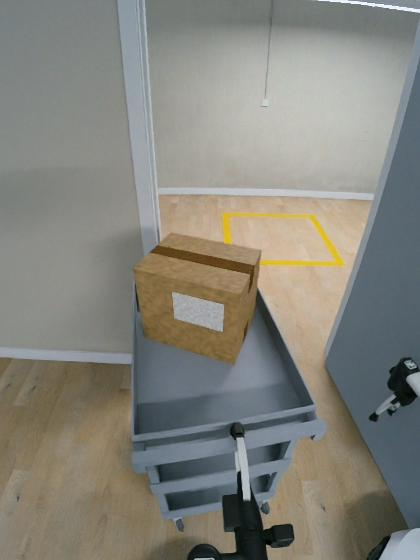

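Emit:
move --r1 '{"base":{"translate_m":-0.35},"pace":"slow"}' --r2 '{"base":{"translate_m":-0.35,"strafe_m":-0.1}}' --blocking false

Emit:
wait --seconds 2.5

Emit:
wait --seconds 2 --cameras '["r2_head_camera","r1_head_left_camera","r2_wrist_camera"]'

Scene clock: 640.30 s.
move: r1 moving; r2 moving
r1.base_odometry: x=-1.891 y=+1.479 heading=-0.002
r1.turned_by_wheels: +0.000
r1.turned_by_imu: +0.000
r1.base_tilt: forward=-1.6 right=+1.3
r1.lidar_m: 0.63 0.59 0.57 0.57 3.28 4.62 4.05 2.21 1.86 1.84 0.30 0.25
r1.base_status: translate_m moving
r1.joint_positions: lift_m=+0.500 arm_m=+0.400 wrist_yaw_rad=+0.002 wrist_pitch_rad=+1.498 wrist_roll_rad=+0.000 gripper_m=+0.056
r1.joint_status: not commanded
r1.measured_speeds: translate_m=-0.049 strafe_m=+0.002 rotate_rad=+0.005 lift_m=+0.000 arm_m=+0.000 wrist_yaw_rad=+0.000 wrist_pitch_rad=+0.000 wrist_roll_rad=+0.000
r1.motor_effort: lift_m=+22(22) arm_m=-4(4) wheel_0=-2(4) wheel_1=-4(6) wheel_2=+3(4)
r1.servo_current: wrist_yaw_rad=33(59) wrist_pitch_rad=46(46) wrist_roll_rad=39(59) gripper_m=39(46)
r1.hand_pose: x=+0.5921 y=-0.0874 z=+0.3903 quat_wxyz=(+0.732, -0.001, +0.681, +0.001) (m; r1's base frame)
r1.wrist_depth_mm: 634 634 627 634 413 198 - / 621 627 627 634 392 179 135 / 621 621 615 621 373 176 133 / 615 615 621 621 349 173 131 / 609 603 609 609 332 168 - / 603 597 192 603 190 163 - / 597 597 597 153 258 131 -
r2.base_odometry: x=-1.234 y=-2.828 heading=-2.059
r2.turned_by_wheels: +0.000
r2.turned_by_imu: +0.000
r2.base_tilt: forward=-0.6 right=+0.0
r2.lidar_m: 0.36 0.37 2.04 2.11 2.23 3.22 - 3.57 2.68 0.57 0.58 0.44
r2.base_status: translate_m moving; strafe_m moving
r2.joint_positions: lift_m=+0.680 arm_m=+0.000 wrist_yaw_rad=+0.000 wrist_pitch_rad=+0.001 wrist_roll_rad=+1.568 gripper_m=-0.029
r2.joint_status: not commanded
r2.measured_speeds: translate_m=-0.123 strafe_m=-0.036 rotate_rad=-0.005 lift_m=+0.000 arm_m=+0.000 wrist_yaw_rad=+0.000 wrist_pitch_rad=+0.000 wrist_roll_rad=+0.000
r2.motor_effort: lift_m=+20(20) arm_m=+1(4) wheel_0=-6(8) wheel_1=-10(11) wheel_2=+14(16)
r2.servo_current: wrist_yaw_rad=39(59) wrist_pitch_rad=39(39) wrist_roll_rad=46(59) gripper_m=85(91)
r2.hand_pose: x=+0.4593 y=-0.0875 z=+0.8576 quat_wxyz=(+0.708, +0.706, +0.000, -0.001) (m; r2's base frame)
r2.wrist_depth_mm: - - - 249 250 1430 1078 / - - - 184 245 1661 1182 / - - - 181 241 1756 - / - - 512 179 237 831 - / - - 477 176 234 809 - / - 512 186 173 179 - - / - - 559 - 227 - -
pictures: none

Scene clock: 642.47 s.
earlier move: r1 moving; r2 done
r1.base_odometry: x=-2.096 y=+1.479 heading=-0.001
r1.turned_by_wheels: +0.002
r1.turned_by_imu: +0.006
r1.base_tilt: forward=-1.5 right=+1.3
r1.lidar_m: 0.37 0.54 0.44 0.52 0.57 4.41 3.89 2.17 1.82 1.81 1.65 0.35
r1.base_status: translate_m moving
r1.joint_positions: lift_m=+0.500 arm_m=+0.400 wrist_yaw_rad=+0.002 wrist_pitch_rad=+1.495 wrist_roll_rad=+0.000 gripper_m=+0.056
r1.joint_status: not commanded
r1.measured_speeds: translate_m=-0.100 strafe_m=+0.001 rotate_rad=-0.005 lift_m=+0.000 arm_m=+0.000 wrist_yaw_rad=+0.000 wrist_pitch_rad=+0.000 wrist_roll_rad=+0.000
r1.motor_effort: lift_m=+22(22) arm_m=-4(4) wheel_0=+6(22) wheel_1=-1(6) wheel_2=+14(25)
r1.servo_current: wrist_yaw_rad=46(65) wrist_pitch_rad=46(52) wrist_roll_rad=46(65) gripper_m=39(52)
r1.hand_pose: x=+0.5930 y=-0.0874 z=+0.3904 quat_wxyz=(+0.733, -0.001, +0.680, +0.001) (m; r1's base frame)
r1.wrist_depth_mm: 640 634 640 634 290 128 - / 627 627 634 621 267 - - / 634 621 621 627 237 - - / 621 621 615 615 224 - - / 609 609 609 609 192 - - / 591 603 191 597 171 117 - / 603 597 591 156 146 - -
r2.base_odometry: x=-1.165 y=-2.504 heading=-2.060
r2.turned_by_wheels: +0.000
r2.turned_by_imu: +0.001
r2.base_tilt: forward=-0.7 right=+0.1
r2.lidar_m: 0.38 0.39 2.27 2.20 2.36 3.33 - 3.40 2.59 0.51 0.55 0.44
r2.base_status: done
r2.joint_positions: lift_m=+0.680 arm_m=+0.000 wrist_yaw_rad=+0.003 wrist_pitch_rad=+0.001 wrist_roll_rad=+1.568 gripper_m=-0.029
r2.joint_status: not commanded
r2.measured_speeds: all 0
r2.motor_effort: lift_m=+19(20) arm_m=-3(4) wheel_0=-4(10) wheel_1=-3(11) wheel_2=+3(20)
r2.servo_current: wrist_yaw_rad=39(59) wrist_pitch_rad=39(46) wrist_roll_rad=52(59) gripper_m=91(91)
r2.hand_pose: x=+0.4595 y=-0.0866 z=+0.8576 quat_wxyz=(+0.708, +0.706, +0.001, +0.000) (m; r2's base frame)
r2.wrist_depth_mm: - - - 188 252 279 277 / - - - 185 246 1708 1182 / - - - 181 242 1618 - / - - 512 179 237 831 - / - - 473 177 234 820 - / - 517 185 173 178 - - / - - 564 - - - -
wait: 2.17 of 2.5 s (r2 has come to rest)
pictures: none

Scene clock: 644.47 s.
earlier move: r1 moving
r1.base_odometry: x=-2.229 y=+1.479 heading=-0.001
r1.turned_by_wheels: +0.000
r1.turned_by_imu: +0.002
r1.base_tilt: forward=-1.6 right=+1.2
r1.lidar_m: 0.49 0.52 0.56 0.53 3.39 4.28 3.79 2.13 1.79 1.78 1.79 0.49
r1.base_status: translate_m moving
r1.joint_positions: lift_m=+0.500 arm_m=+0.400 wrist_yaw_rad=+0.002 wrist_pitch_rad=+1.495 wrist_roll_rad=+0.000 gripper_m=+0.056
r1.joint_status: not commanded
r1.measured_speeds: all 0
r1.motor_effort: lift_m=+22(22) arm_m=-4(4) wheel_0=+7(22) wheel_1=+0(6) wheel_2=+11(25)
r1.servo_current: wrist_yaw_rad=39(65) wrist_pitch_rad=39(59) wrist_roll_rad=39(65) gripper_m=39(52)
r1.hand_pose: x=+0.5930 y=-0.0874 z=+0.3904 quat_wxyz=(+0.733, -0.001, +0.680, +0.001) (m; r1's base frame)
r1.wrist_depth_mm: 640 640 647 634 324 134 - / 634 634 634 634 248 131 - / 627 621 621 615 229 123 - / 621 621 621 621 218 - - / 603 609 615 609 194 115 - / 603 597 192 597 172 117 - / 603 597 597 147 150 - -
r2.base_odometry: x=-1.165 y=-2.504 heading=-2.060
r2.turned_by_wheels: +0.000
r2.turned_by_imu: +0.000
r2.base_tilt: forward=-0.7 right=+0.1
r2.lidar_m: 0.35 0.40 2.30 2.24 2.38 3.38 - 3.42 2.59 0.52 0.53 0.43
r2.base_status: done
r2.joint_positions: lift_m=+0.680 arm_m=+0.000 wrist_yaw_rad=+0.003 wrist_pitch_rad=+0.001 wrist_roll_rad=+1.568 gripper_m=-0.029
r2.joint_status: not commanded
r2.measured_speeds: all 0
r2.motor_effort: lift_m=+19(20) arm_m=-3(4) wheel_0=-4(10) wheel_1=-3(11) wheel_2=+3(20)
r2.servo_current: wrist_yaw_rad=33(59) wrist_pitch_rad=39(46) wrist_roll_rad=52(59) gripper_m=85(91)
r2.hand_pose: x=+0.4595 y=-0.0866 z=+0.8576 quat_wxyz=(+0.708, +0.706, +0.001, +0.000) (m; r2's base frame)
r2.wrist_depth_mm: - - - 188 251 278 276 / - - - 185 245 1708 1182 / - - - 182 242 1618 - / - - 517 179 238 831 - / - - 477 177 235 831 - / - 517 186 173 178 - - / - - 569 - - - -
wait: 2.00 s; no rest
pictures: r1_head_left_camera, r2_head_camera, r2_wrist_camera
Images, in order (width x height): r1_head_left_camera 420x672, r2_head_camera 420x560, r2_wrist_camera 616x392.

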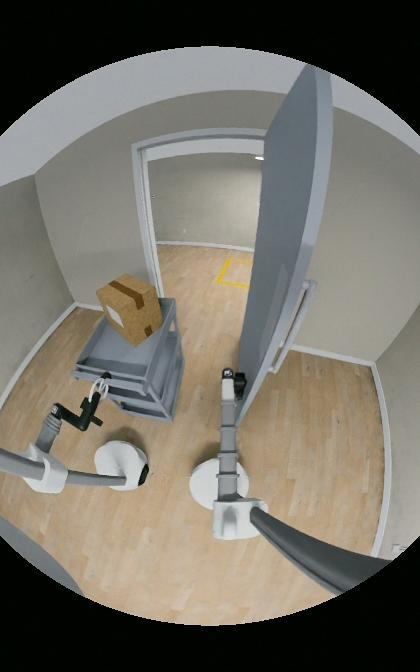

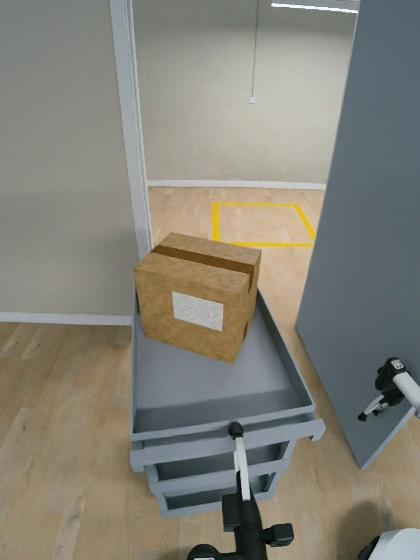

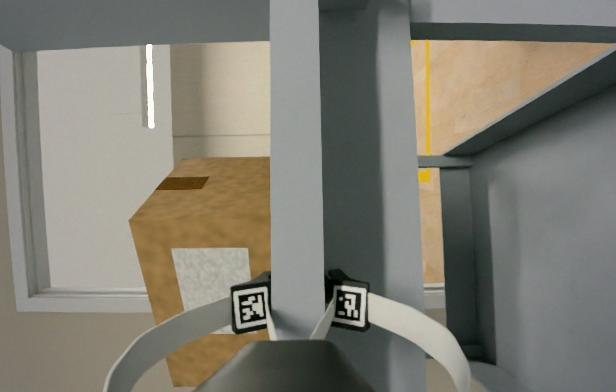

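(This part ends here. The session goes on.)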